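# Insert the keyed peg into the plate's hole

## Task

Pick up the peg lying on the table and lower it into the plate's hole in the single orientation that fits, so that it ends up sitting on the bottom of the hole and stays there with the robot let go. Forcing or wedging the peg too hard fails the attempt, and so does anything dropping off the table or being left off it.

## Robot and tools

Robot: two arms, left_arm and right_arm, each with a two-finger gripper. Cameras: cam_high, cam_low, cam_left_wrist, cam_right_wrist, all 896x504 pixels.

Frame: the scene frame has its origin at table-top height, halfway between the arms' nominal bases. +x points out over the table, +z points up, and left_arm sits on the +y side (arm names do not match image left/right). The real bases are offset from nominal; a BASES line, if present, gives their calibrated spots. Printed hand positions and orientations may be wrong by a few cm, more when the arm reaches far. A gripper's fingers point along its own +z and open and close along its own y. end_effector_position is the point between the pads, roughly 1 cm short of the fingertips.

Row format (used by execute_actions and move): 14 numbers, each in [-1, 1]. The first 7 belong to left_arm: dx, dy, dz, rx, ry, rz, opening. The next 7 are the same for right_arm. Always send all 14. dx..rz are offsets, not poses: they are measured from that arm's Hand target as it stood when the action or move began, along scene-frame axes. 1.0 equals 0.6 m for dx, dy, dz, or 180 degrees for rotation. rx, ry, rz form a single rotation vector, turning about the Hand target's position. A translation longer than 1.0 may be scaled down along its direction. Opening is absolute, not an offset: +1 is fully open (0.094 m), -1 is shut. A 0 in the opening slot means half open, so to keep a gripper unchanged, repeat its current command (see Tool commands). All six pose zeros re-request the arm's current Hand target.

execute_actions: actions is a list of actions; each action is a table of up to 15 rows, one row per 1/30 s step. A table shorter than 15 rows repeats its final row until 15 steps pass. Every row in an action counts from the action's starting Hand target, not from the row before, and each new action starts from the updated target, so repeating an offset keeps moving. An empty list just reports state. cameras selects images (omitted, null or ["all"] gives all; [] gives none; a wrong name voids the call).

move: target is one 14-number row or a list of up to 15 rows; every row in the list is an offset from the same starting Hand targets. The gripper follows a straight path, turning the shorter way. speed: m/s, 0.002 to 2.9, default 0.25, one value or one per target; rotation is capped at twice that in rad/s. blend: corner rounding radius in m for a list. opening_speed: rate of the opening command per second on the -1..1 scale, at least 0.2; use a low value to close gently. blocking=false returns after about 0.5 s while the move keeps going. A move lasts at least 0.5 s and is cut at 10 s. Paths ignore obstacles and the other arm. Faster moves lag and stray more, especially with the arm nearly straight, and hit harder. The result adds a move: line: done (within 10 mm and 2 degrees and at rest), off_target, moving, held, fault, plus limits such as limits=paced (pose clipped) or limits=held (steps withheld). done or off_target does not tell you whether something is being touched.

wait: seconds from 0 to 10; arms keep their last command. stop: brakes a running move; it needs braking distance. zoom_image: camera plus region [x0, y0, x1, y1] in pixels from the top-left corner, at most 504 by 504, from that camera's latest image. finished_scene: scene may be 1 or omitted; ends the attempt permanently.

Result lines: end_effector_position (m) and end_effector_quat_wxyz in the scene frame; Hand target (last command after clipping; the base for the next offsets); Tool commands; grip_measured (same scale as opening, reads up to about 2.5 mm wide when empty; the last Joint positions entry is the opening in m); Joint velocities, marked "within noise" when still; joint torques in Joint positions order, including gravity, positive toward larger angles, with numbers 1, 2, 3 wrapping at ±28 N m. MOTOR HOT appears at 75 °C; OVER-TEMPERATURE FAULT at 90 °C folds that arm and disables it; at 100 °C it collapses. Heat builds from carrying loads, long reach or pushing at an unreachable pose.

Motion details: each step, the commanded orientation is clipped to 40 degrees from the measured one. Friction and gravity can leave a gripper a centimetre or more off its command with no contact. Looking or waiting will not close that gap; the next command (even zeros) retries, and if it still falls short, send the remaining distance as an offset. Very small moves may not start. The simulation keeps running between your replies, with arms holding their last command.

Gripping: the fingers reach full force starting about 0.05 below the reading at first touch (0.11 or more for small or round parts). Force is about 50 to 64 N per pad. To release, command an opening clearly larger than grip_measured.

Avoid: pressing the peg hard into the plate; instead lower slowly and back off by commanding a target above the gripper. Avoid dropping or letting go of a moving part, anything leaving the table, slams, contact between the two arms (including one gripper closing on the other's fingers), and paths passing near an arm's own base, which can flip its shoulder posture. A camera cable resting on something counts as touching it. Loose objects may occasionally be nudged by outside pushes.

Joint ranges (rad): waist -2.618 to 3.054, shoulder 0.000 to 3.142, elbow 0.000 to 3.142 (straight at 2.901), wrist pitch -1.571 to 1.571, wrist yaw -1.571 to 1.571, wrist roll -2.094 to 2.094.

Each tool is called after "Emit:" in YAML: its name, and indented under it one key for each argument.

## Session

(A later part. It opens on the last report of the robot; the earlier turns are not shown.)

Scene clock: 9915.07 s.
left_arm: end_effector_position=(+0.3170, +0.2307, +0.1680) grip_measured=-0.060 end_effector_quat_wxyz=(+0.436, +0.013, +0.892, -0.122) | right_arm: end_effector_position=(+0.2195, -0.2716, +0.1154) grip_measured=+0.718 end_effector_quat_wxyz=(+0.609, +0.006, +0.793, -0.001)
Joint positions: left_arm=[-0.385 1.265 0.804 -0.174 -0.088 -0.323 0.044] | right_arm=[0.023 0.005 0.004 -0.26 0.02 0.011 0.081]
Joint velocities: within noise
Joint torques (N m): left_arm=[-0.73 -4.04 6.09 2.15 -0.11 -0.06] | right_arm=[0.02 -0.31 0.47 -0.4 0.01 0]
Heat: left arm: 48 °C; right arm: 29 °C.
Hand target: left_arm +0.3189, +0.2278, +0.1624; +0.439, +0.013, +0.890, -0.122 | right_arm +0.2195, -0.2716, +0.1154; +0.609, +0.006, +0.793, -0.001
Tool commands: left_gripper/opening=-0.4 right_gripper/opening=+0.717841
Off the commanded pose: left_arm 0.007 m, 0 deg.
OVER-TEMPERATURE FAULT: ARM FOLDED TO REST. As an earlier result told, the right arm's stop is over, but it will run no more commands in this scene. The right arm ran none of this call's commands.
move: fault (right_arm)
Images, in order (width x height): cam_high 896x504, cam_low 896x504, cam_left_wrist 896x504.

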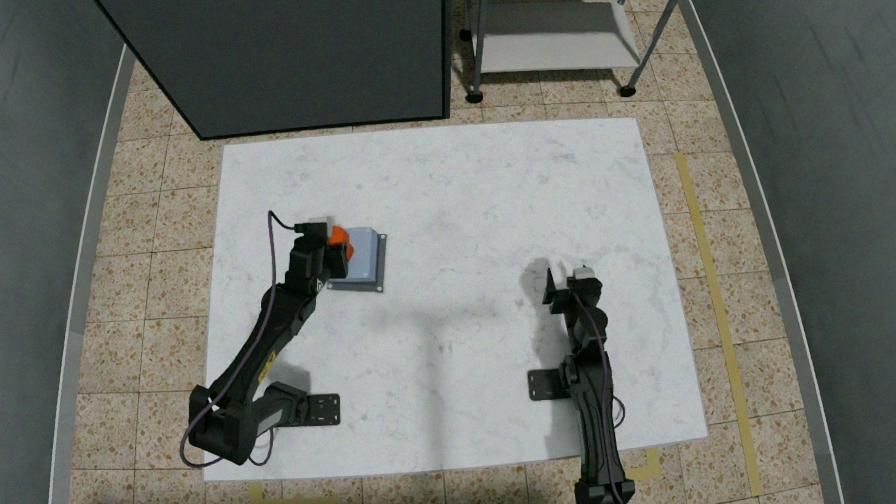

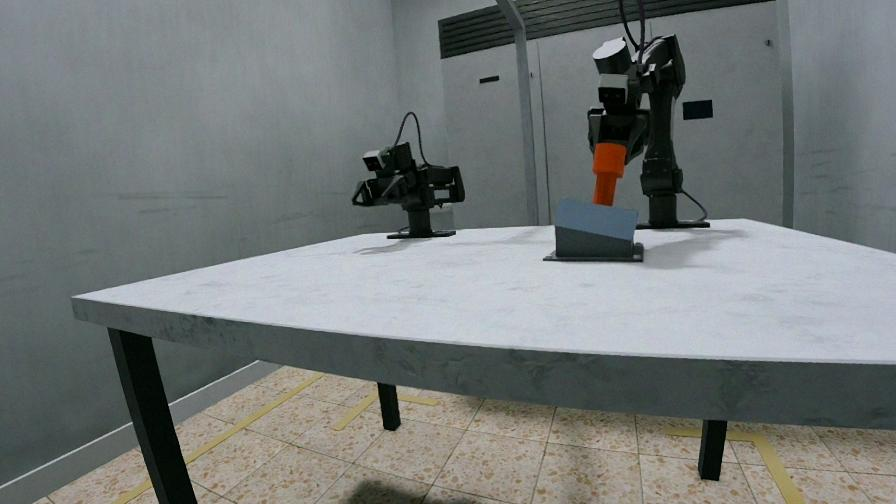

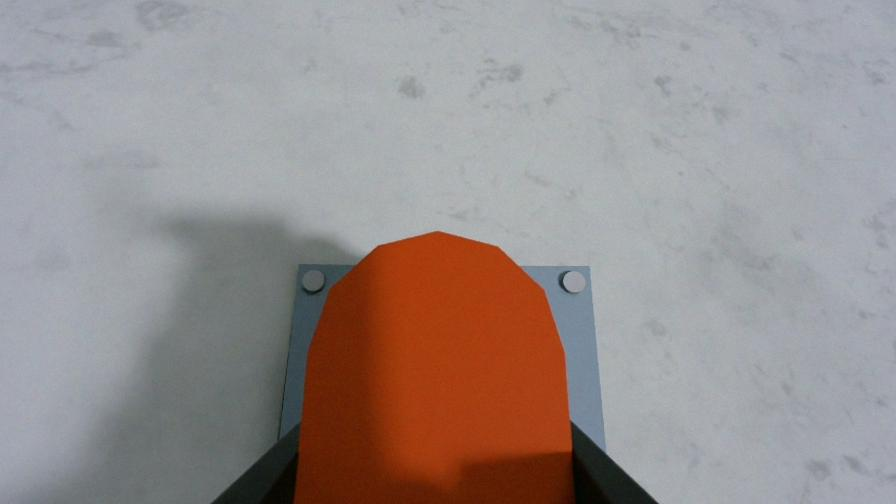

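Emit:
wait:
  seconds: 0.1
  cameras: ["cam_low", "cam_high"]

Scene clock: 9966.77 s.
left_arm: end_effector_position=(+0.3170, +0.2308, +0.1680) grip_measured=-0.060 end_effector_quat_wxyz=(+0.436, +0.013, +0.892, -0.122) | right_arm: end_effector_position=(+0.2195, -0.2716, +0.1154) grip_measured=+0.718 end_effector_quat_wxyz=(+0.609, +0.006, +0.793, -0.001)
Joint positions: left_arm=[-0.385 1.265 0.804 -0.174 -0.089 -0.323 0.044] | right_arm=[0.023 0.005 0.004 -0.26 0.02 0.011 0.081]
Joint velocities: within noise
Joint torques (N m): left_arm=[-0.7 -4.04 6.11 2.14 -0.11 -0.06] | right_arm=[0.02 -0.32 0.46 -0.4 0.01 0]
Heat: left arm: 46 °C; right arm: 29 °C.
Hand target: left_arm +0.3189, +0.2278, +0.1624; +0.439, +0.013, +0.890, -0.122 | right_arm +0.2195, -0.2716, +0.1154; +0.609, +0.006, +0.793, -0.001
Tool commands: left_gripper/opening=-0.4 right_gripper/opening=+0.717841
Off the commanded pose: left_arm 0.007 m, 0 deg.
OVER-TEMPERATURE FAULT: ARM FOLDED TO REST. As an earlier result told, the right arm's stop is over, but it will run no more commands in this scene.
wait: 0.10 s; at rest from the start
Images, in order (width x height): cam_high 896x504, cam_low 896x504.

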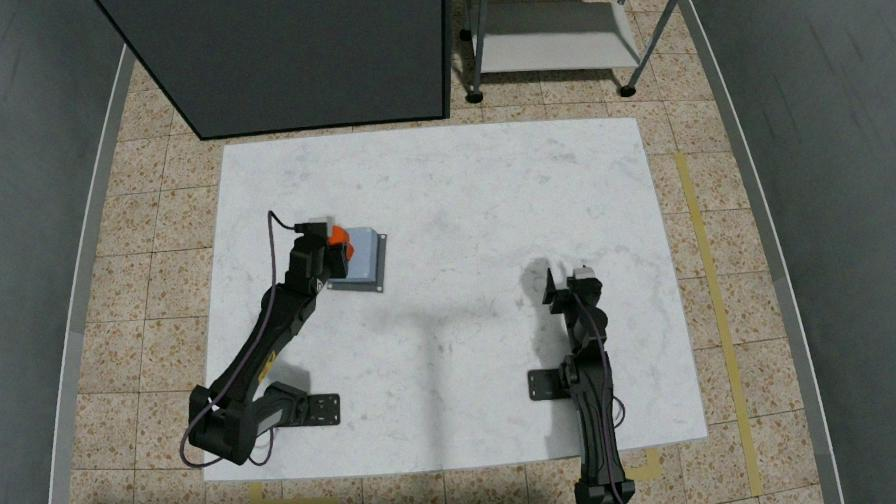

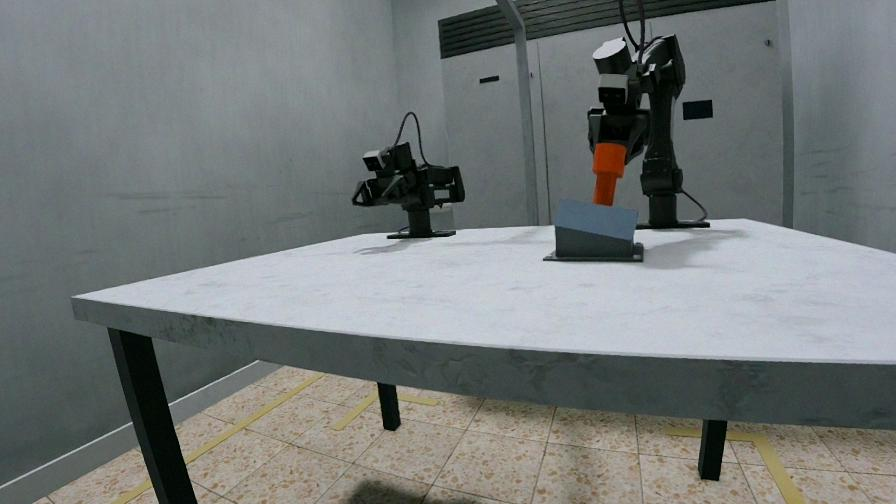

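Emit:
move:
  target:
    - [-0.0158,0.0237,0.0877,0,0,0,-0.4,0,0,0,0,0,0,0.45]
    - [-0.0123,0.0137,0.0677,0,0,0,-0.4,0,0,0,0,0,0,0.45]
    - [-0.006,0.0068,0.0287,0,0,0,-0.4,0,0,0,0,0,0,0.45]
    - [-0.0047,0.0043,0.0173,0,0,0,-0.4,0,0,0,0,0,0,0.45]
    - [-0.0038,0.0025,0.0093,0,0,0,-0.4,0,0,0,0,0,0,0.45]
    - [-0.0032,0.0012,0.0037,0,0,0,-0.4,0,0,0,0,0,0,0.45]
  speed: [0.06,0.05,0.04,0.03,0.02,0.02]
  cameras: ["cam_high","cam_low","cam_left_wrist"]

Scene clock: 9995.77 s.
left_arm: end_effector_position=(+0.3156, +0.2308, +0.1682) grip_measured=-0.060 end_effector_quat_wxyz=(+0.435, +0.014, +0.892, -0.123) | right_arm: end_effector_position=(+0.2195, -0.2716, +0.1154) grip_measured=+0.718 end_effector_quat_wxyz=(+0.609, +0.006, +0.793, -0.001)
Joint positions: left_arm=[-0.386 1.259 0.801 -0.178 -0.086 -0.323 0.044] | right_arm=[0.023 0.005 0.004 -0.26 0.02 0.011 0.081]
Joint velocities: within noise
Joint torques (N m): left_arm=[-0.73 -4.44 6.38 2.06 -0.13 -0.07] | right_arm=[0.02 -0.32 0.46 -0.4 0.02 0]
Heat: left arm: 46 °C; right arm: 29 °C.
Hand target: left_arm +0.3170, +0.2285, +0.1646; +0.439, +0.013, +0.890, -0.122 | right_arm +0.2195, -0.2716, +0.1154; +0.609, +0.006, +0.793, -0.001
Tool commands: left_gripper/opening=-0.4 right_gripper/opening=+0.717841
Off the commanded pose: left_arm 0.005 m, 1 deg.
OVER-TEMPERATURE FAULT: ARM FOLDED TO REST. As an earlier result told, the right arm's stop is over, but it will run no more commands in this scene. The right arm ran none of this call's commands.
move: fault (right_arm)
Images, in order (width x height): cam_high 896x504, cam_low 896x504, cam_left_wrist 896x504.

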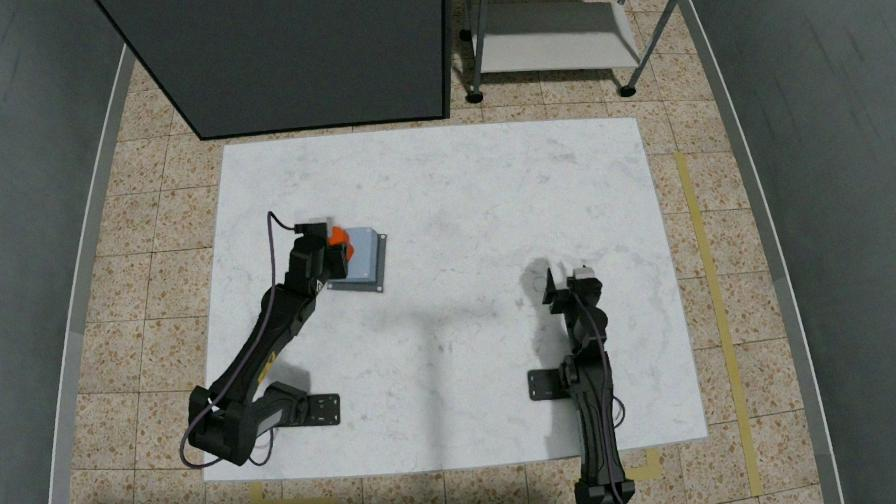

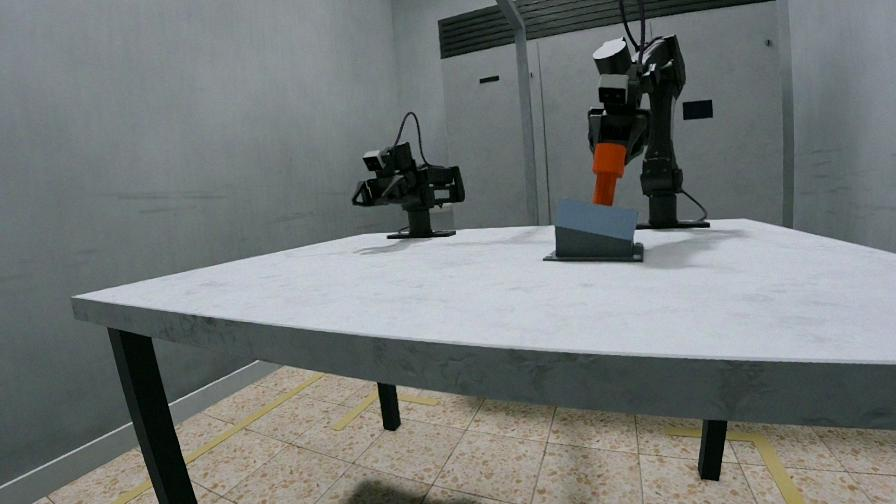

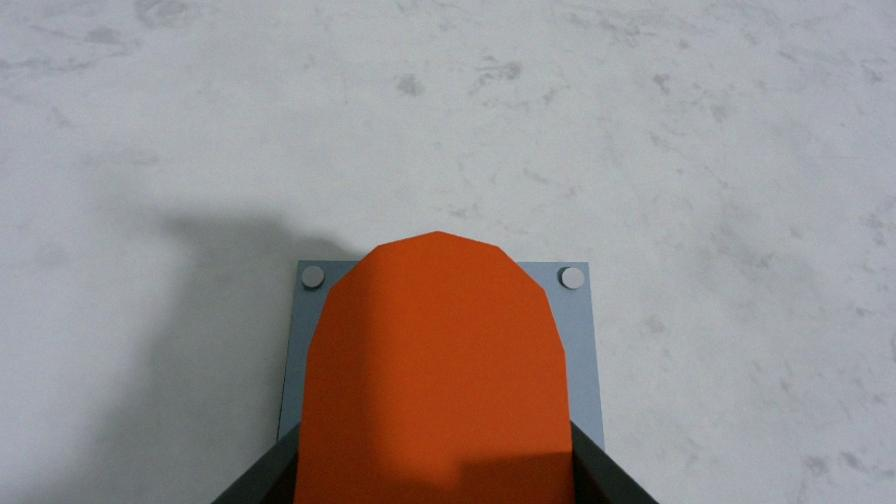

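Emit:
zoom_image:
  camera: "cam_left_wrist"
  region: [285, 240, 325, 280]

Emit:
zoom_image:
  camera: "cam_left_wrist"
  region: [565, 240, 605, 280]

Emit:
zoom_image:
  camera: "cam_left_wrist"
  region: [270, 400, 310, 440]

Emit:
zoom_image:
  camera: "cam_left_wrist"
  region: [575, 400, 615, 440]

Emit:
zoom_image:
  camera: "cam_low"
  region: [580, 155, 640, 215]

Emit:
zoom_image:
  camera: "cam_high"
  region: [330, 230, 370, 270]

Scaled by 12.600 from the camera's 896x504 image, which has a finer 1280x720 frame.

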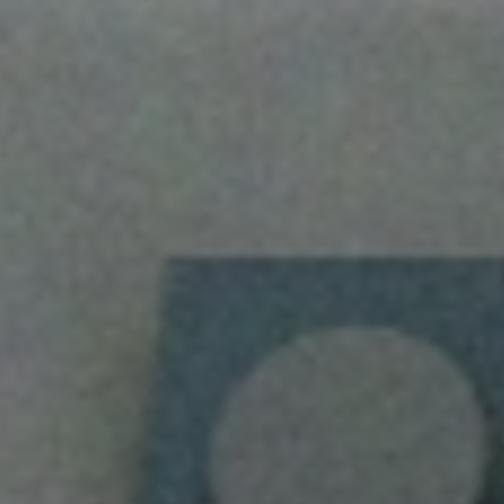

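Scaled by 12.600 from the camera's 896x504 image, which has a finer 1280x720 frame.

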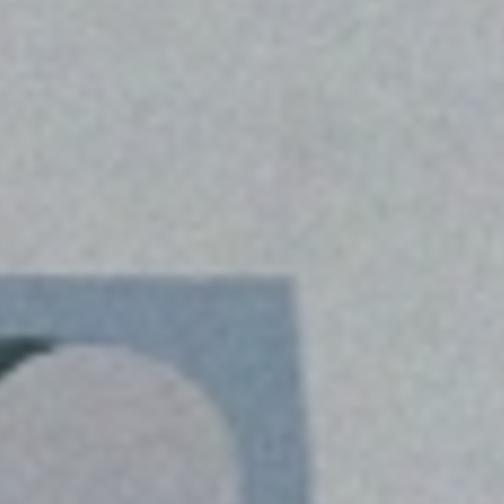

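Scaled by 12.600 from the camera's 896x504 image, which has a finer 1280x720 frame.

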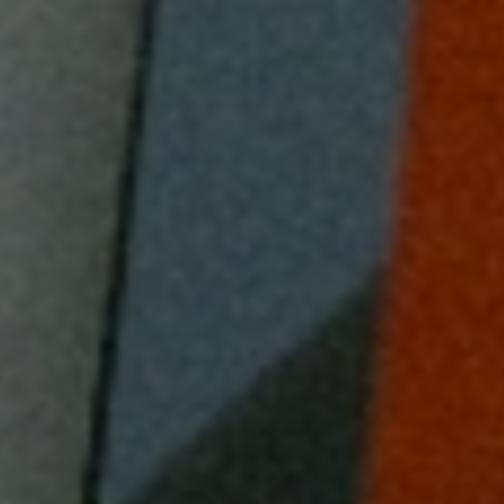

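Scaled by 12.600 from the camera's 896x504 image, which has a finer 1280x720 frame.

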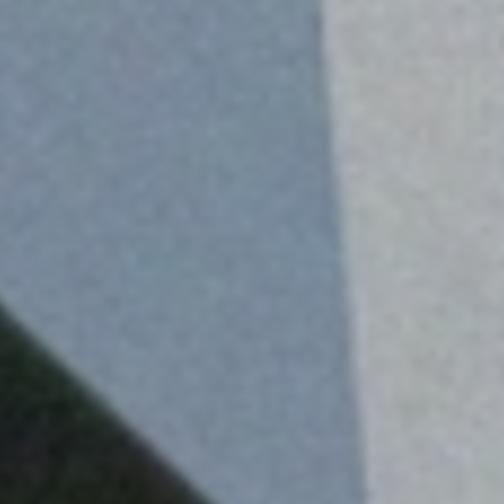

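Scaled by 8.400 from the camera's 896x504 image, which has a finer 1280x720 frame.

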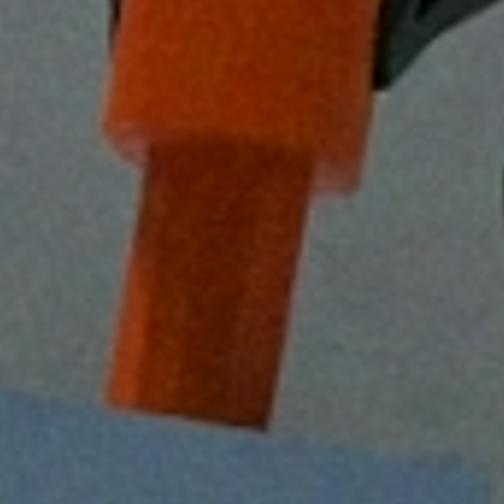

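Scaled by 12.600 from the camera's 896x504 image, which has a finer 1280x720 frame.

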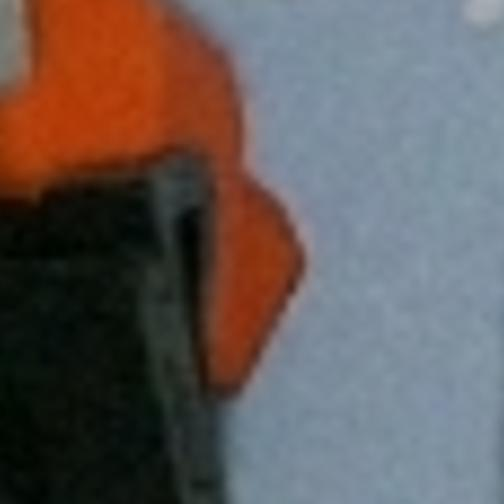

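Emit:
move:
  target:
    - [-0.0140,0.0242,0.0840,0,0.0014,-0.0002,-0.4,0,0,0,0,0,0,0.45]
    - [-0.0105,0.0142,0.0640,0,0.0014,-0.0002,-0.4,0,0,0,0,0,0,0.45]
    - [-0.0042,0.0073,0.0250,0,0.0014,-0.0002,-0.4,0,0,0,0,0,0,0.45]
    - [-0.0028,0.0048,0.0137,0,0.0014,-0.0002,-0.4,0,0,0,0,0,0,0.45]
    - [-0.0020,0.0030,0.0057,0,0.0014,-0.0002,-0.4,0,0,0,0,0,0,0.45]
    - [-0.0013,0.0017,0,0,0.0014,-0.0002,-0.4,0,0,0,0,0,0,0.45]
  speed: [0.06,0.05,0.04,0.03,0.02,0.02]
  cameras: ["cam_high","cam_low","cam_left_wrist"]

Emit:
zoom_image:
  camera: "cam_high"
  region: [330, 230, 370, 270]

Emit:
zoom_image:
  camera: "cam_left_wrist"
  region: [285, 240, 325, 280]

Emit:
zoom_image:
  camera: "cam_left_wrist"
  region: [565, 240, 605, 280]

Emit:
zoom_image:
  camera: "cam_low"
  region: [580, 155, 640, 215]

Scene clock: 10113.17 s.
left_arm: end_effector_position=(+0.3145, +0.2321, +0.1683) grip_measured=-0.060 end_effector_quat_wxyz=(+0.433, +0.013, +0.893, -0.123) | right_arm: end_effector_position=(+0.2195, -0.2716, +0.1154) grip_measured=+0.718 end_effector_quat_wxyz=(+0.609, +0.006, +0.793, -0.001)
Joint positions: left_arm=[-0.382 1.255 0.803 -0.188 -0.082 -0.322 0.044] | right_arm=[0.023 0.005 0.004 -0.26 0.02 0.011 0.081]
Joint velocities: within noise
Joint torques (N m): left_arm=[-0.76 -4.29 6.37 2.08 -0.14 -0.05] | right_arm=[0.02 -0.34 0.46 -0.4 0.01 0]
Heat: left arm: 47 °C; right arm: 29 °C.
Hand target: left_arm +0.3162, +0.2296, +0.1646; +0.437, +0.013, +0.891, -0.122 | right_arm +0.2195, -0.2716, +0.1154; +0.609, +0.006, +0.793, -0.001
Tool commands: left_gripper/opening=-0.4 right_gripper/opening=+0.717841
Off the commanded pose: left_arm 0.005 m, 1 deg.
OVER-TEMPERATURE FAULT: ARM FOLDED TO REST. As an earlier result told, the right arm's stop is over, but it will run no more commands in this scene. The right arm ran none of this call's commands.
move: fault (right_arm)
Images, in order (width x height): cam_high 896x504, cam_low 896x504, cam_left_wrist 896x504.

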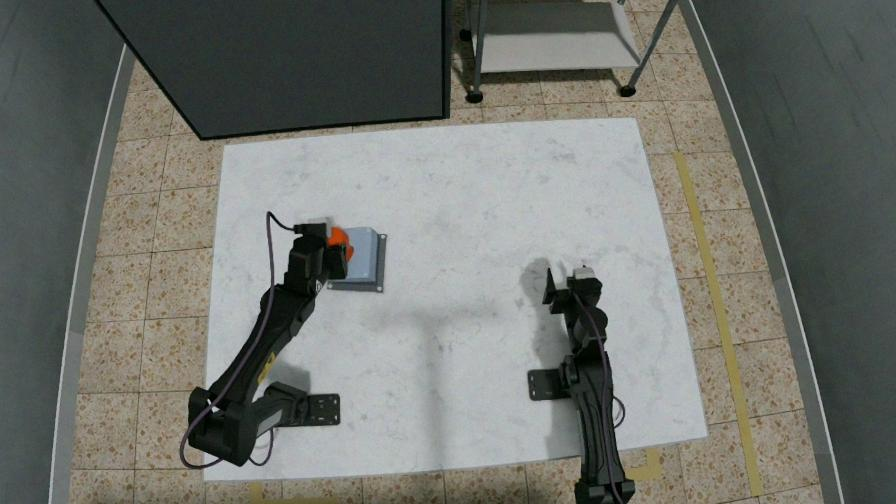

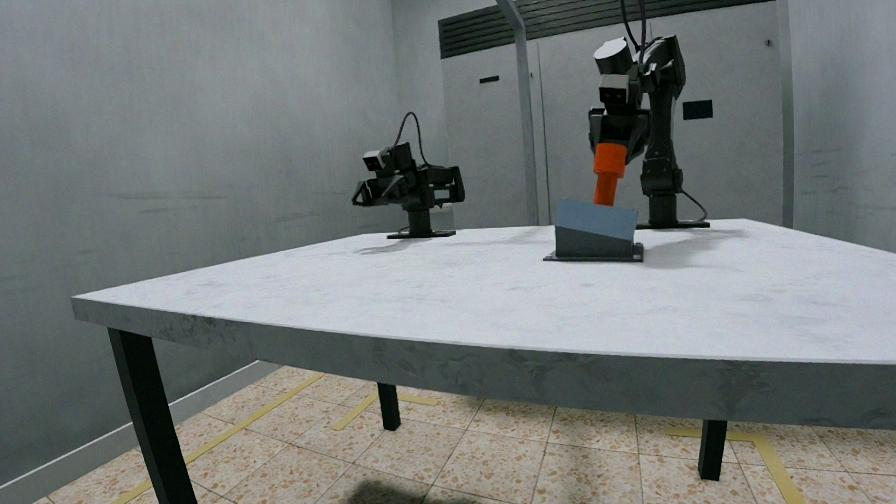

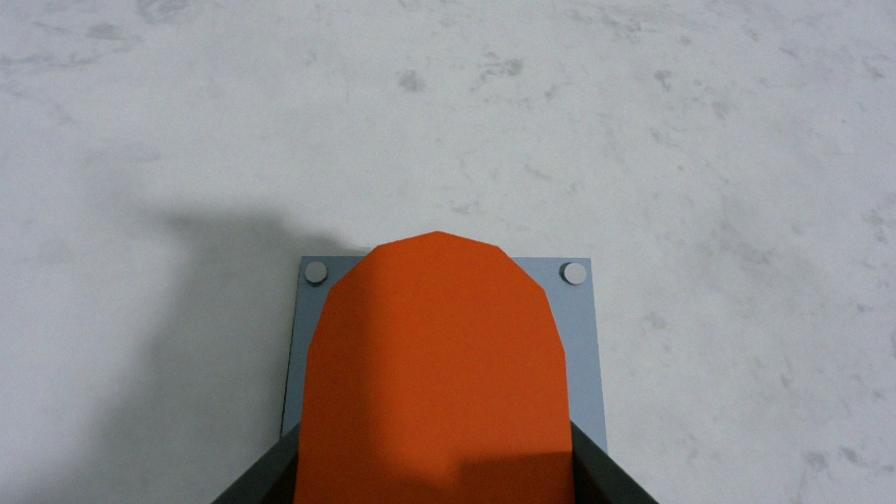

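Scaled by 12.600 from the camera's 896x504 image, which has a finer 1280x720 frame.

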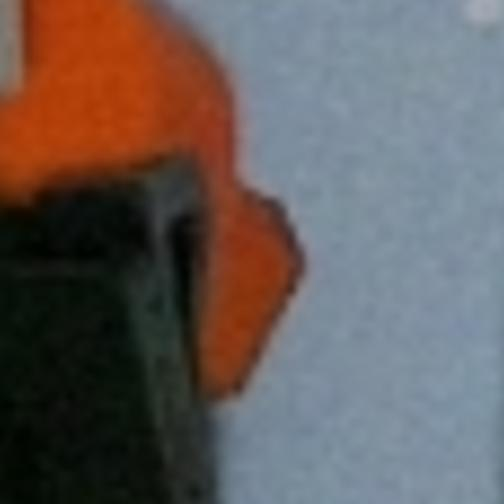

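Scaled by 12.600 from the camera's 896x504 image, which has a finer 1280x720 frame.

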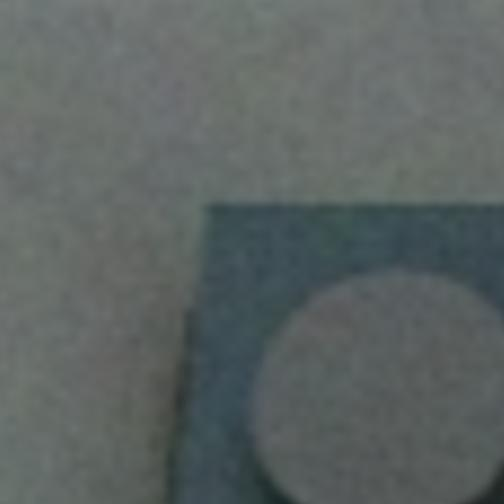

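Scaled by 12.600 from the camera's 896x504 image, which has a finer 1280x720 frame.

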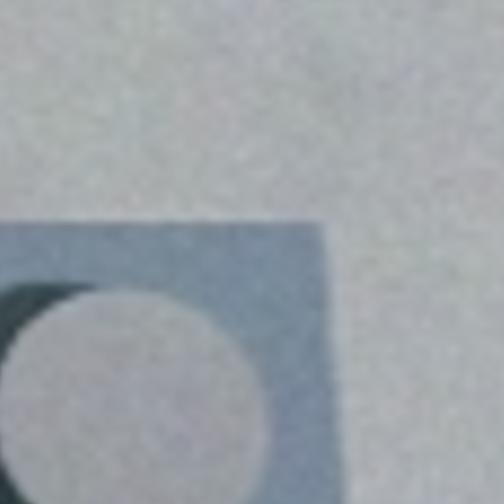

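Scaled by 8.400 from the camera's 896x504 image, which has a finer 1280x720 frame.

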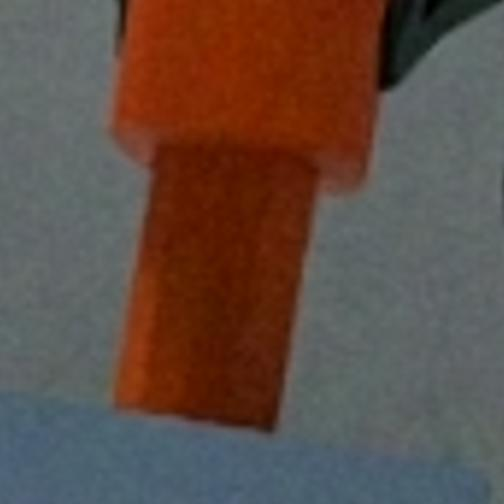

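Emit:
move:
  target:
    - [0.0020,0.0,0.0,0,0,0,-0.4,0,0,0,0,0,0,0.45]
  speed: [0.01]
  cameras: []

Emit:
move:
  target:
    - [0.0015,0.0,0.0,0,0,0,-0.4,0,0,0,0,0,0,0.45]
  speed: [0.01]
  cameras: []

Scene clock: 10182.10 s.
left_arm: end_effector_position=(+0.3156, +0.2318, +0.1682) grip_measured=-0.060 end_effector_quat_wxyz=(+0.434, +0.013, +0.892, -0.123) | right_arm: end_effector_position=(+0.2195, -0.2716, +0.1154) grip_measured=+0.718 end_effector_quat_wxyz=(+0.609, +0.006, +0.793, -0.001)
Joint positions: left_arm=[-0.382 1.259 0.803 -0.182 -0.082 -0.322 0.044] | right_arm=[0.023 0.005 0.004 -0.26 0.02 0.011 0.081]
Joint velocities: within noise
Joint torques (N m): left_arm=[-0.61 -4.26 6.61 2.05 -0.11 -0.05] | right_arm=[0.02 -0.32 0.46 -0.4 0.01 0]
Heat: left arm: 49 °C; right arm: 29 °C.
Hand target: left_arm +0.3174, +0.2296, +0.1646; +0.437, +0.013, +0.891, -0.122 | right_arm +0.2195, -0.2716, +0.1154; +0.609, +0.006, +0.793, -0.001
Tool commands: left_gripper/opening=-0.4 right_gripper/opening=+0.717841
Off the commanded pose: left_arm 0.005 m, 0 deg.
OVER-TEMPERATURE FAULT: ARM FOLDED TO REST. As an earlier result told, the right arm's stop is over, but it will run no more commands in this scene. The right arm ran none of this call's commands.
move: fault (right_arm)
No camera images: "cameras" was empty.

Scene clock: 10182.80 s.
left_arm: end_effector_position=(+0.3156, +0.2318, +0.1683) grip_measured=-0.060 end_effector_quat_wxyz=(+0.434, +0.013, +0.892, -0.123) | right_arm: end_effector_position=(+0.2195, -0.2716, +0.1154) grip_measured=+0.718 end_effector_quat_wxyz=(+0.609, +0.006, +0.793, -0.001)
Joint positions: left_arm=[-0.382 1.259 0.803 -0.181 -0.082 -0.322 0.044] | right_arm=[0.023 0.005 0.004 -0.26 0.02 0.011 0.081]
Joint velocities: within noise
Joint torques (N m): left_arm=[-0.5 -3.93 6.79 2.06 -0.11 -0.04] | right_arm=[0.02 -0.32 0.46 -0.4 0.01 0]
Heat: left arm: 49 °C; right arm: 29 °C.
Hand target: left_arm +0.3184, +0.2296, +0.1647; +0.437, +0.013, +0.891, -0.122 | right_arm +0.2195, -0.2716, +0.1154; +0.609, +0.006, +0.793, -0.001
Tool commands: left_gripper/opening=-0.4 right_gripper/opening=+0.717841
Off the commanded pose: left_arm 0.005 m, 0 deg.
OVER-TEMPERATURE FAULT: ARM FOLDED TO REST. As an earlier result told, the right arm's stop is over, but it will run no more commands in this scene. The right arm ran none of this call's commands.
move: fault (right_arm)
No camera images: "cameras" was empty.

Emit:
wait:
  seconds: 0.1
  cameras: ["cam_low","cam_high","cam_left_wrist"]

Emit:
zoom_image:
  camera: "cam_high"
  region: [344, 244, 358, 264]

Emit:
zoom_image:
  camera: "cam_low"
  region: [588, 190, 618, 210]

Scene clock: 10218.03 s.
left_arm: end_effector_position=(+0.3156, +0.2318, +0.1683) grip_measured=-0.060 end_effector_quat_wxyz=(+0.434, +0.013, +0.892, -0.123) | right_arm: end_effector_position=(+0.2195, -0.2716, +0.1154) grip_measured=+0.718 end_effector_quat_wxyz=(+0.609, +0.006, +0.793, -0.001)
Joint positions: left_arm=[-0.382 1.259 0.803 -0.181 -0.082 -0.322 0.044] | right_arm=[0.023 0.005 0.004 -0.26 0.02 0.011 0.081]
Joint velocities: within noise
Joint torques (N m): left_arm=[-0.54 -3.93 6.78 2.05 -0.12 -0.04] | right_arm=[0.02 -0.32 0.46 -0.4 0.02 0]
Heat: left arm: 49 °C; right arm: 29 °C.
Hand target: left_arm +0.3183, +0.2296, +0.1646; +0.437, +0.013, +0.891, -0.122 | right_arm +0.2195, -0.2716, +0.1154; +0.609, +0.006, +0.793, -0.001
Tool commands: left_gripper/opening=-0.4 right_gripper/opening=+0.717841
Off the commanded pose: left_arm 0.005 m, 0 deg.
OVER-TEMPERATURE FAULT: ARM FOLDED TO REST. As an earlier result told, the right arm's stop is over, but it will run no more commands in this scene.
wait: 0.10 s; at rest from the start
Images, in order (width x height): cam_high 896x504, cam_low 896x504, cam_left_wrist 896x504.

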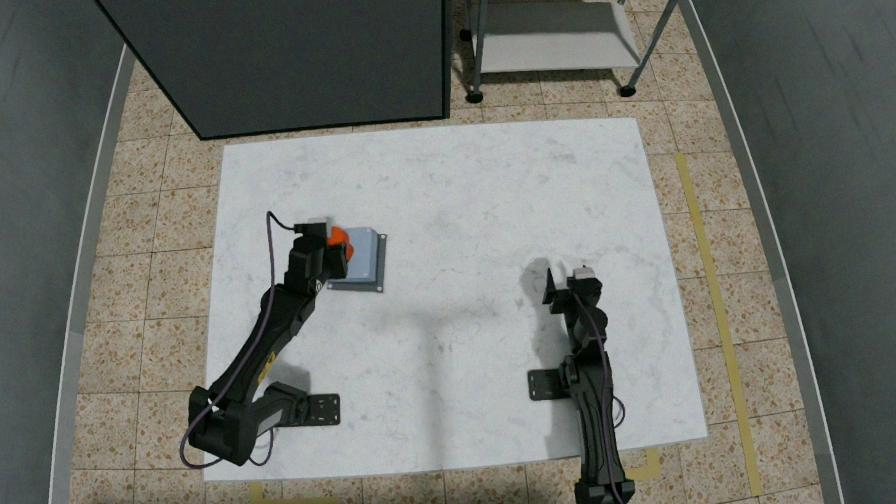

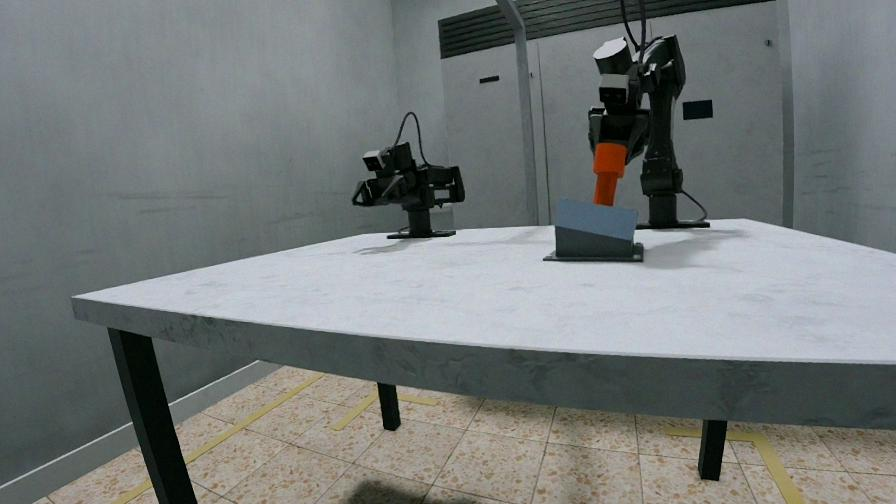

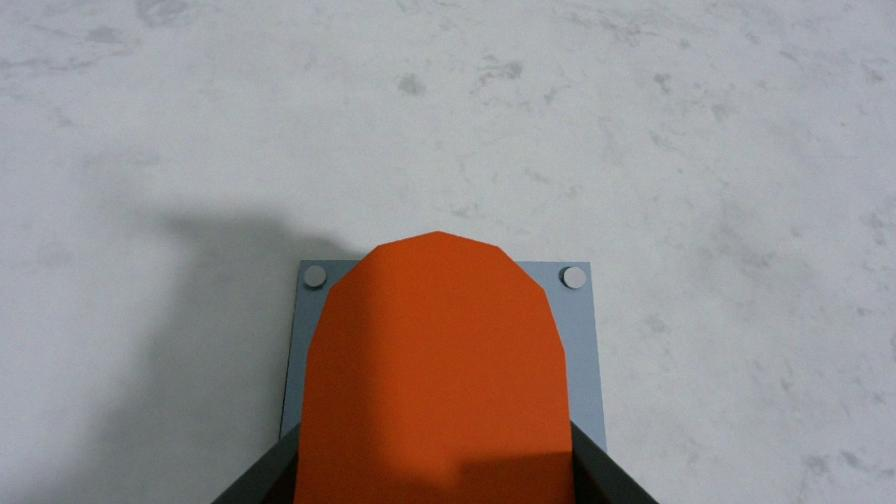

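Scaled by 25.200 from the camera's 896x504 image, which has a finer 1280x720 frame.

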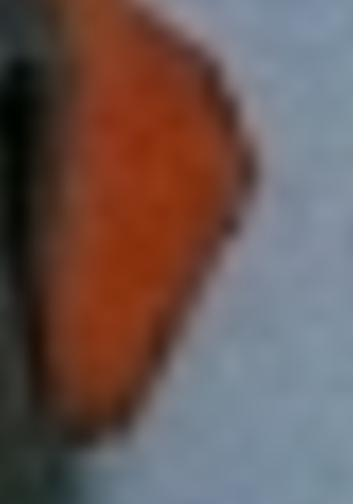

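Scaled by 16.800 from the camera's 896x504 image, which has a finer 1280x720 frame.

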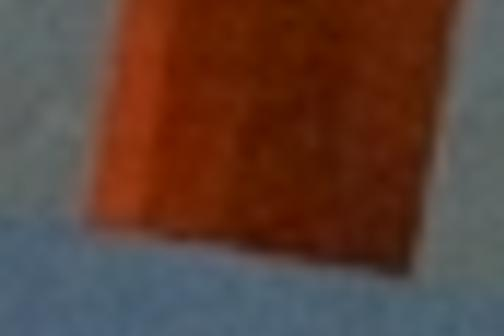

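Emit:
zoom_image:
  camera: "cam_left_wrist"
  region: [285, 240, 325, 280]

Emit:
zoom_image:
  camera: "cam_left_wrist"
  region: [565, 240, 605, 280]

Emit:
zoom_image:
  camera: "cam_left_wrist"
  region: [270, 400, 310, 440]

Emit:
zoom_image:
  camera: "cam_left_wrist"
  region: [575, 400, 615, 440]

Scaled by 12.600 from the camera's 896x504 image, which has a finer 1280x720 frame.

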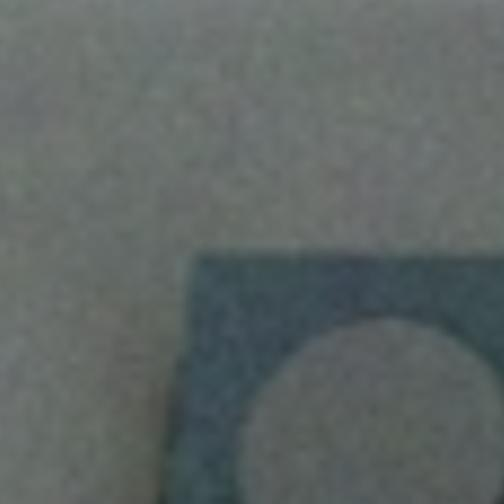

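Scaled by 12.600 from the camera's 896x504 image, which has a finer 1280x720 frame.

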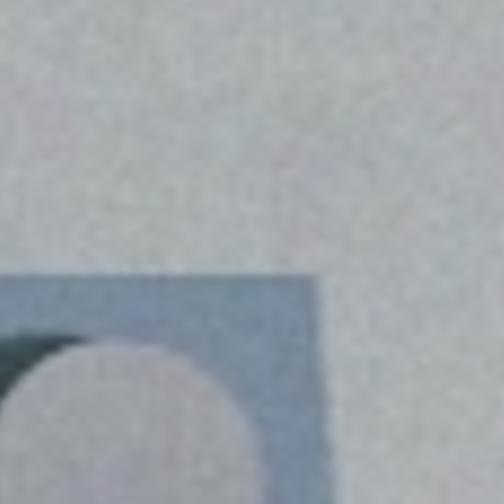

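Scaled by 12.600 from the camera's 896x504 image, which has a finer 1280x720 frame.

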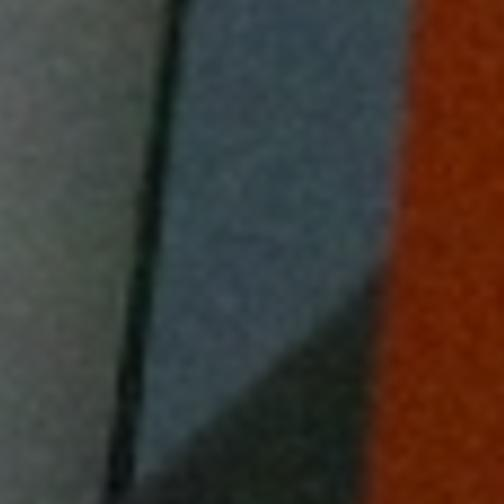

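Scaled by 12.600 from the camera's 896x504 image, which has a finer 1280x720 frame.

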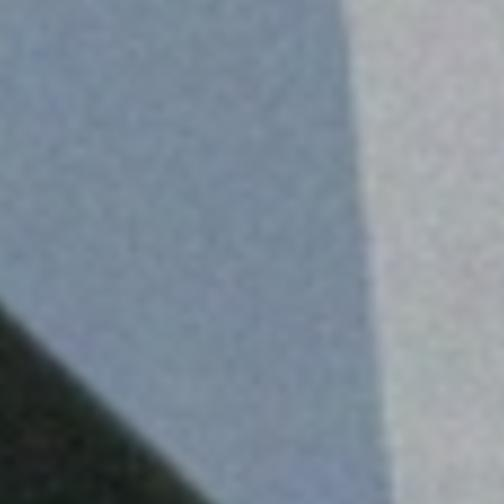

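Emit:
zoom_image:
  camera: "cam_low"
  region: [586, 194, 622, 214]

Scaled by 14.000 from the camera's 896x504 image, which has a finer 1280x720 frame.

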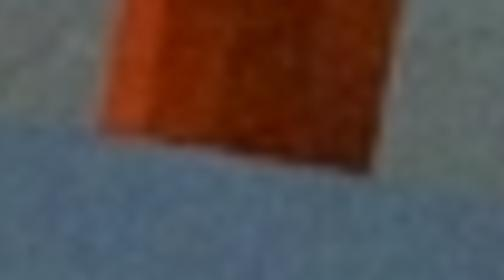

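Emit:
move:
  target:
    - [-0.0145,0.0223,0.0840,0,0,0,-0.4,0,0,0,0,0,0,0.45]
    - [-0.0145,0.0223,0.0840,0.0001,0.0088,-0.0012,-0.4,0,0,0,0,0,0,0.45]
    - [-0.0110,0.0123,0.0640,0.0001,0.0088,-0.0012,-0.4,0,0,0,0,0,0,0.45]
    - [-0.0047,0.0055,0.0250,0.0001,0.0088,-0.0012,-0.4,0,0,0,0,0,0,0.45]
    - [-0.0033,0.0030,0.0137,0.0001,0.0088,-0.0012,-0.4,0,0,0,0,0,0,0.45]
    - [-0.0025,0.0012,0.0057,0.0001,0.0088,-0.0012,-0.4,0,0,0,0,0,0,0.45]
    - [-0.0018,-0.0002,0,0.0001,0.0088,-0.0012,-0.4,0,0,0,0,0,0,0.45]
  speed: [0.06,0.06,0.05,0.04,0.03,0.02,0.02]
  cameras: []

Scene clock: 10410.10 s.
left_arm: end_effector_position=(+0.3154, +0.2318, +0.1675) grip_measured=-0.060 end_effector_quat_wxyz=(+0.420, +0.014, +0.899, -0.124) | right_arm: end_effector_position=(+0.2195, -0.2716, +0.1154) grip_measured=+0.718 end_effector_quat_wxyz=(+0.609, +0.006, +0.793, -0.001)
Joint positions: left_arm=[-0.374 1.272 0.833 -0.228 -0.066 -0.323 0.044] | right_arm=[0.023 0.005 0.004 -0.26 0.02 0.011 0.081]
Joint velocities: within noise
Joint torques (N m): left_arm=[-0.7 -4.59 6.48 2.05 -0.13 -0.07] | right_arm=[0.02 -0.32 0.46 -0.4 0.02 0]
Heat: left arm: 49 °C; right arm: 29 °C.
Hand target: left_arm +0.3173, +0.2295, +0.1646; +0.425, +0.013, +0.897, -0.123 | right_arm +0.2195, -0.2716, +0.1154; +0.609, +0.006, +0.793, -0.001
Tool commands: left_gripper/opening=-0.4 right_gripper/opening=+0.717841
Off the commanded pose: left_arm 0.004 m, 1 deg.
OVER-TEMPERATURE FAULT: ARM FOLDED TO REST. As an earlier result told, the right arm's stop is over, but it will run no more commands in this scene. The right arm ran none of this call's commands.
move: fault (right_arm)
No camera images: "cameras" was empty.

Emit:
move:
  target:
    - [0.0017,0.0,0.0,0,0,0,-0.4,0,0,0,0,0,0,0.45]
  speed: [0.005]
  cameras: []

Emit:
move:
  target:
    - [0.0017,0.0,0.0,0,0,0,-0.4,0,0,0,0,0,0,0.45]
  speed: [0.005]
  cameras: []

Scene clock: 10424.67 s.
left_arm: end_effector_position=(+0.3154, +0.2318, +0.1675) grip_measured=-0.060 end_effector_quat_wxyz=(+0.420, +0.014, +0.899, -0.124) | right_arm: end_effector_position=(+0.2195, -0.2716, +0.1154) grip_measured=+0.718 end_effector_quat_wxyz=(+0.609, +0.006, +0.793, -0.001)
Joint positions: left_arm=[-0.374 1.272 0.833 -0.228 -0.066 -0.323 0.044] | right_arm=[0.023 0.005 0.004 -0.26 0.02 0.011 0.081]
Joint velocities: within noise
Joint torques (N m): left_arm=[-0.58 -4.27 6.68 2.05 -0.12 -0.04] | right_arm=[0.02 -0.32 0.46 -0.4 0.01 0]
Heat: left arm: 49 °C; right arm: 29 °C.
Hand target: left_arm +0.3182, +0.2295, +0.1646; +0.424, +0.013, +0.897, -0.123 | right_arm +0.2195, -0.2716, +0.1154; +0.609, +0.006, +0.793, -0.001
Tool commands: left_gripper/opening=-0.4 right_gripper/opening=+0.717841
Off the commanded pose: left_arm 0.005 m, 1 deg.
OVER-TEMPERATURE FAULT: ARM FOLDED TO REST. As an earlier result told, the right arm's stop is over, but it will run no more commands in this scene. The right arm ran none of this call's commands.
move: fault (right_arm)
No camera images: "cameras" was empty.

Scene clock: 10425.37 s.
left_arm: end_effector_position=(+0.3162, +0.2315, +0.1674) grip_measured=-0.060 end_effector_quat_wxyz=(+0.420, +0.013, +0.899, -0.124) | right_arm: end_effector_position=(+0.2195, -0.2716, +0.1154) grip_measured=+0.718 end_effector_quat_wxyz=(+0.609, +0.006, +0.793, -0.001)
Joint positions: left_arm=[-0.374 1.275 0.833 -0.223 -0.066 -0.323 0.044] | right_arm=[0.023 0.005 0.004 -0.26 0.02 0.011 0.081]
Joint velocities: within noise
Joint torques (N m): left_arm=[-0.49 -4.18 6.87 2.04 -0.11 -0.05] | right_arm=[0.02 -0.32 0.46 -0.4 0.01 0]
Heat: left arm: 49 °C; right arm: 29 °C.
Hand target: left_arm +0.3193, +0.2295, +0.1645; +0.424, +0.013, +0.897, -0.123 | right_arm +0.2195, -0.2716, +0.1154; +0.609, +0.006, +0.793, -0.001
Tool commands: left_gripper/opening=-0.4 right_gripper/opening=+0.717841
Off the commanded pose: left_arm 0.005 m, 1 deg.
OVER-TEMPERATURE FAULT: ARM FOLDED TO REST. As an earlier result told, the right arm's stop is over, but it will run no more commands in this scene. The right arm ran none of this call's commands.
move: fault (right_arm)
No camera images: "cameras" was empty.

Emit:
move:
  target:
    - [0.0017,0.0,0.0,0,0,0,-0.4,0,0,0,0,0,0,0.45]
  speed: [0.005]
  cameras: []

Emit:
move:
  target:
    - [0.0010,0.0,0.0,0,0,0,-0.4,0,0,0,0,0,0,0.45]
  speed: [0.005]
  cameras: []

Scene clock: 10433.47 s.
left_arm: end_effector_position=(+0.3162, +0.2315, +0.1674) grip_measured=-0.060 end_effector_quat_wxyz=(+0.420, +0.013, +0.899, -0.124) | right_arm: end_effector_position=(+0.2195, -0.2716, +0.1154) grip_measured=+0.718 end_effector_quat_wxyz=(+0.609, +0.006, +0.793, -0.001)
Joint positions: left_arm=[-0.374 1.275 0.833 -0.223 -0.066 -0.323 0.044] | right_arm=[0.023 0.005 0.004 -0.26 0.02 0.011 0.081]
Joint velocities: within noise
Joint torques (N m): left_arm=[-0.39 -3.86 7.08 2.03 -0.11 -0.04] | right_arm=[0.02 -0.32 0.46 -0.4 0.02 0]
Heat: left arm: 48 °C; right arm: 29 °C.
Hand target: left_arm +0.3203, +0.2295, +0.1645; +0.424, +0.013, +0.897, -0.123 | right_arm +0.2195, -0.2716, +0.1154; +0.609, +0.006, +0.793, -0.001
Tool commands: left_gripper/opening=-0.4 right_gripper/opening=+0.717841
Off the commanded pose: left_arm 0.005 m, 1 deg.
OVER-TEMPERATURE FAULT: ARM FOLDED TO REST. As an earlier result told, the right arm's stop is over, but it will run no more commands in this scene. The right arm ran none of this call's commands.
move: fault (right_arm)
No camera images: "cameras" was empty.

Scene clock: 10434.17 s.
left_arm: end_effector_position=(+0.3163, +0.2315, +0.1672) grip_measured=-0.060 end_effector_quat_wxyz=(+0.420, +0.013, +0.899, -0.124) | right_arm: end_effector_position=(+0.2195, -0.2716, +0.1154) grip_measured=+0.718 end_effector_quat_wxyz=(+0.609, +0.006, +0.793, -0.001)
Joint positions: left_arm=[-0.374 1.275 0.833 -0.223 -0.066 -0.323 0.044] | right_arm=[0.023 0.005 0.004 -0.26 0.02 0.011 0.081]
Joint velocities: within noise
Joint torques (N m): left_arm=[-0.29 -3.75 7.2 2.04 -0.08 -0.03] | right_arm=[0.01 -0.32 0.46 -0.4 0.01 0]
Heat: left arm: 48 °C; right arm: 29 °C.
Hand target: left_arm +0.3209, +0.2295, +0.1645; +0.424, +0.013, +0.897, -0.123 | right_arm +0.2195, -0.2716, +0.1154; +0.609, +0.006, +0.793, -0.001
Tool commands: left_gripper/opening=-0.4 right_gripper/opening=+0.717841
Off the commanded pose: left_arm 0.006 m, 1 deg.
OVER-TEMPERATURE FAULT: ARM FOLDED TO REST. As an earlier result told, the right arm's stop is over, but it will run no more commands in this scene. The right arm ran none of this call's commands.
move: fault (right_arm)
No camera images: "cameras" was empty.

Emit:
move:
  target:
    - [-0.0008,0.0,-0.0017,0,-0.0021,0.0003,-0.4,0,0,0,0,0,0,0.45]
  speed: [0.005]
  cameras: []

Emit:
move:
  target:
    - [-0.0008,0.0,-0.0008,0,-0.0021,0.0003,-0.4,0,0,0,0,0,0,0.45]
  speed: [0.005]
  cameras: []

Scene clock: 10451.83 s.
left_arm: end_effector_position=(+0.3180, +0.2308, +0.1661) grip_measured=-0.060 end_effector_quat_wxyz=(+0.421, +0.013, +0.899, -0.124) | right_arm: end_effector_position=(+0.2195, -0.2716, +0.1154) grip_measured=+0.718 end_effector_quat_wxyz=(+0.609, +0.006, +0.793, -0.001)
Joint positions: left_arm=[-0.374 1.283 0.833 -0.214 -0.066 -0.323 0.044] | right_arm=[0.023 0.005 0.004 -0.26 0.02 0.011 0.081]
Joint velocities: within noise
Joint torques (N m): left_arm=[-0.43 -4.81 6.32 2.09 -0.12 -0.03] | right_arm=[0.02 -0.32 0.46 -0.4 0.01 0.01]
Heat: left arm: 48 °C; right arm: 29 °C.
Hand target: left_arm +0.3204, +0.2295, +0.1636; +0.427, +0.013, +0.896, -0.122 | right_arm +0.2195, -0.2716, +0.1154; +0.609, +0.006, +0.793, -0.001
Tool commands: left_gripper/opening=-0.4 right_gripper/opening=+0.717841
Off the commanded pose: left_arm 0.004 m, 1 deg.
OVER-TEMPERATURE FAULT: ARM FOLDED TO REST. As an earlier result told, the right arm's stop is over, but it will run no more commands in this scene. The right arm ran none of this call's commands.
move: fault (right_arm)
No camera images: "cameras" was empty.

Scene clock: 10452.80 s.
left_arm: end_effector_position=(+0.3179, +0.2308, +0.1639) grip_measured=-0.060 end_effector_quat_wxyz=(+0.422, +0.013, +0.898, -0.125) | right_arm: end_effector_position=(+0.2195, -0.2716, +0.1154) grip_measured=+0.718 end_effector_quat_wxyz=(+0.609, +0.006, +0.793, -0.001)
Joint positions: left_arm=[-0.374 1.283 0.821 -0.198 -0.066 -0.323 0.044] | right_arm=[0.023 0.005 0.004 -0.26 0.02 0.011 0.081]
Joint velocities: within noise
Joint torques (N m): left_arm=[-0.62 -5.12 6.52 2.05 -0.16 -0.02] | right_arm=[0.02 -0.32 0.46 -0.4 0.01 0]
Heat: left arm: 48 °C; right arm: 29 °C.
Hand target: left_arm +0.3199, +0.2295, +0.1631; +0.430, +0.013, +0.894, -0.122 | right_arm +0.2195, -0.2716, +0.1154; +0.609, +0.006, +0.793, -0.001
Tool commands: left_gripper/opening=-0.4 right_gripper/opening=+0.717841
Off the commanded pose: left_arm 0.003 m, 1 deg.
OVER-TEMPERATURE FAULT: ARM FOLDED TO REST. As an earlier result told, the right arm's stop is over, but it will run no more commands in this scene. The right arm ran none of this call's commands.
move: fault (right_arm)
No camera images: "cameras" was empty.


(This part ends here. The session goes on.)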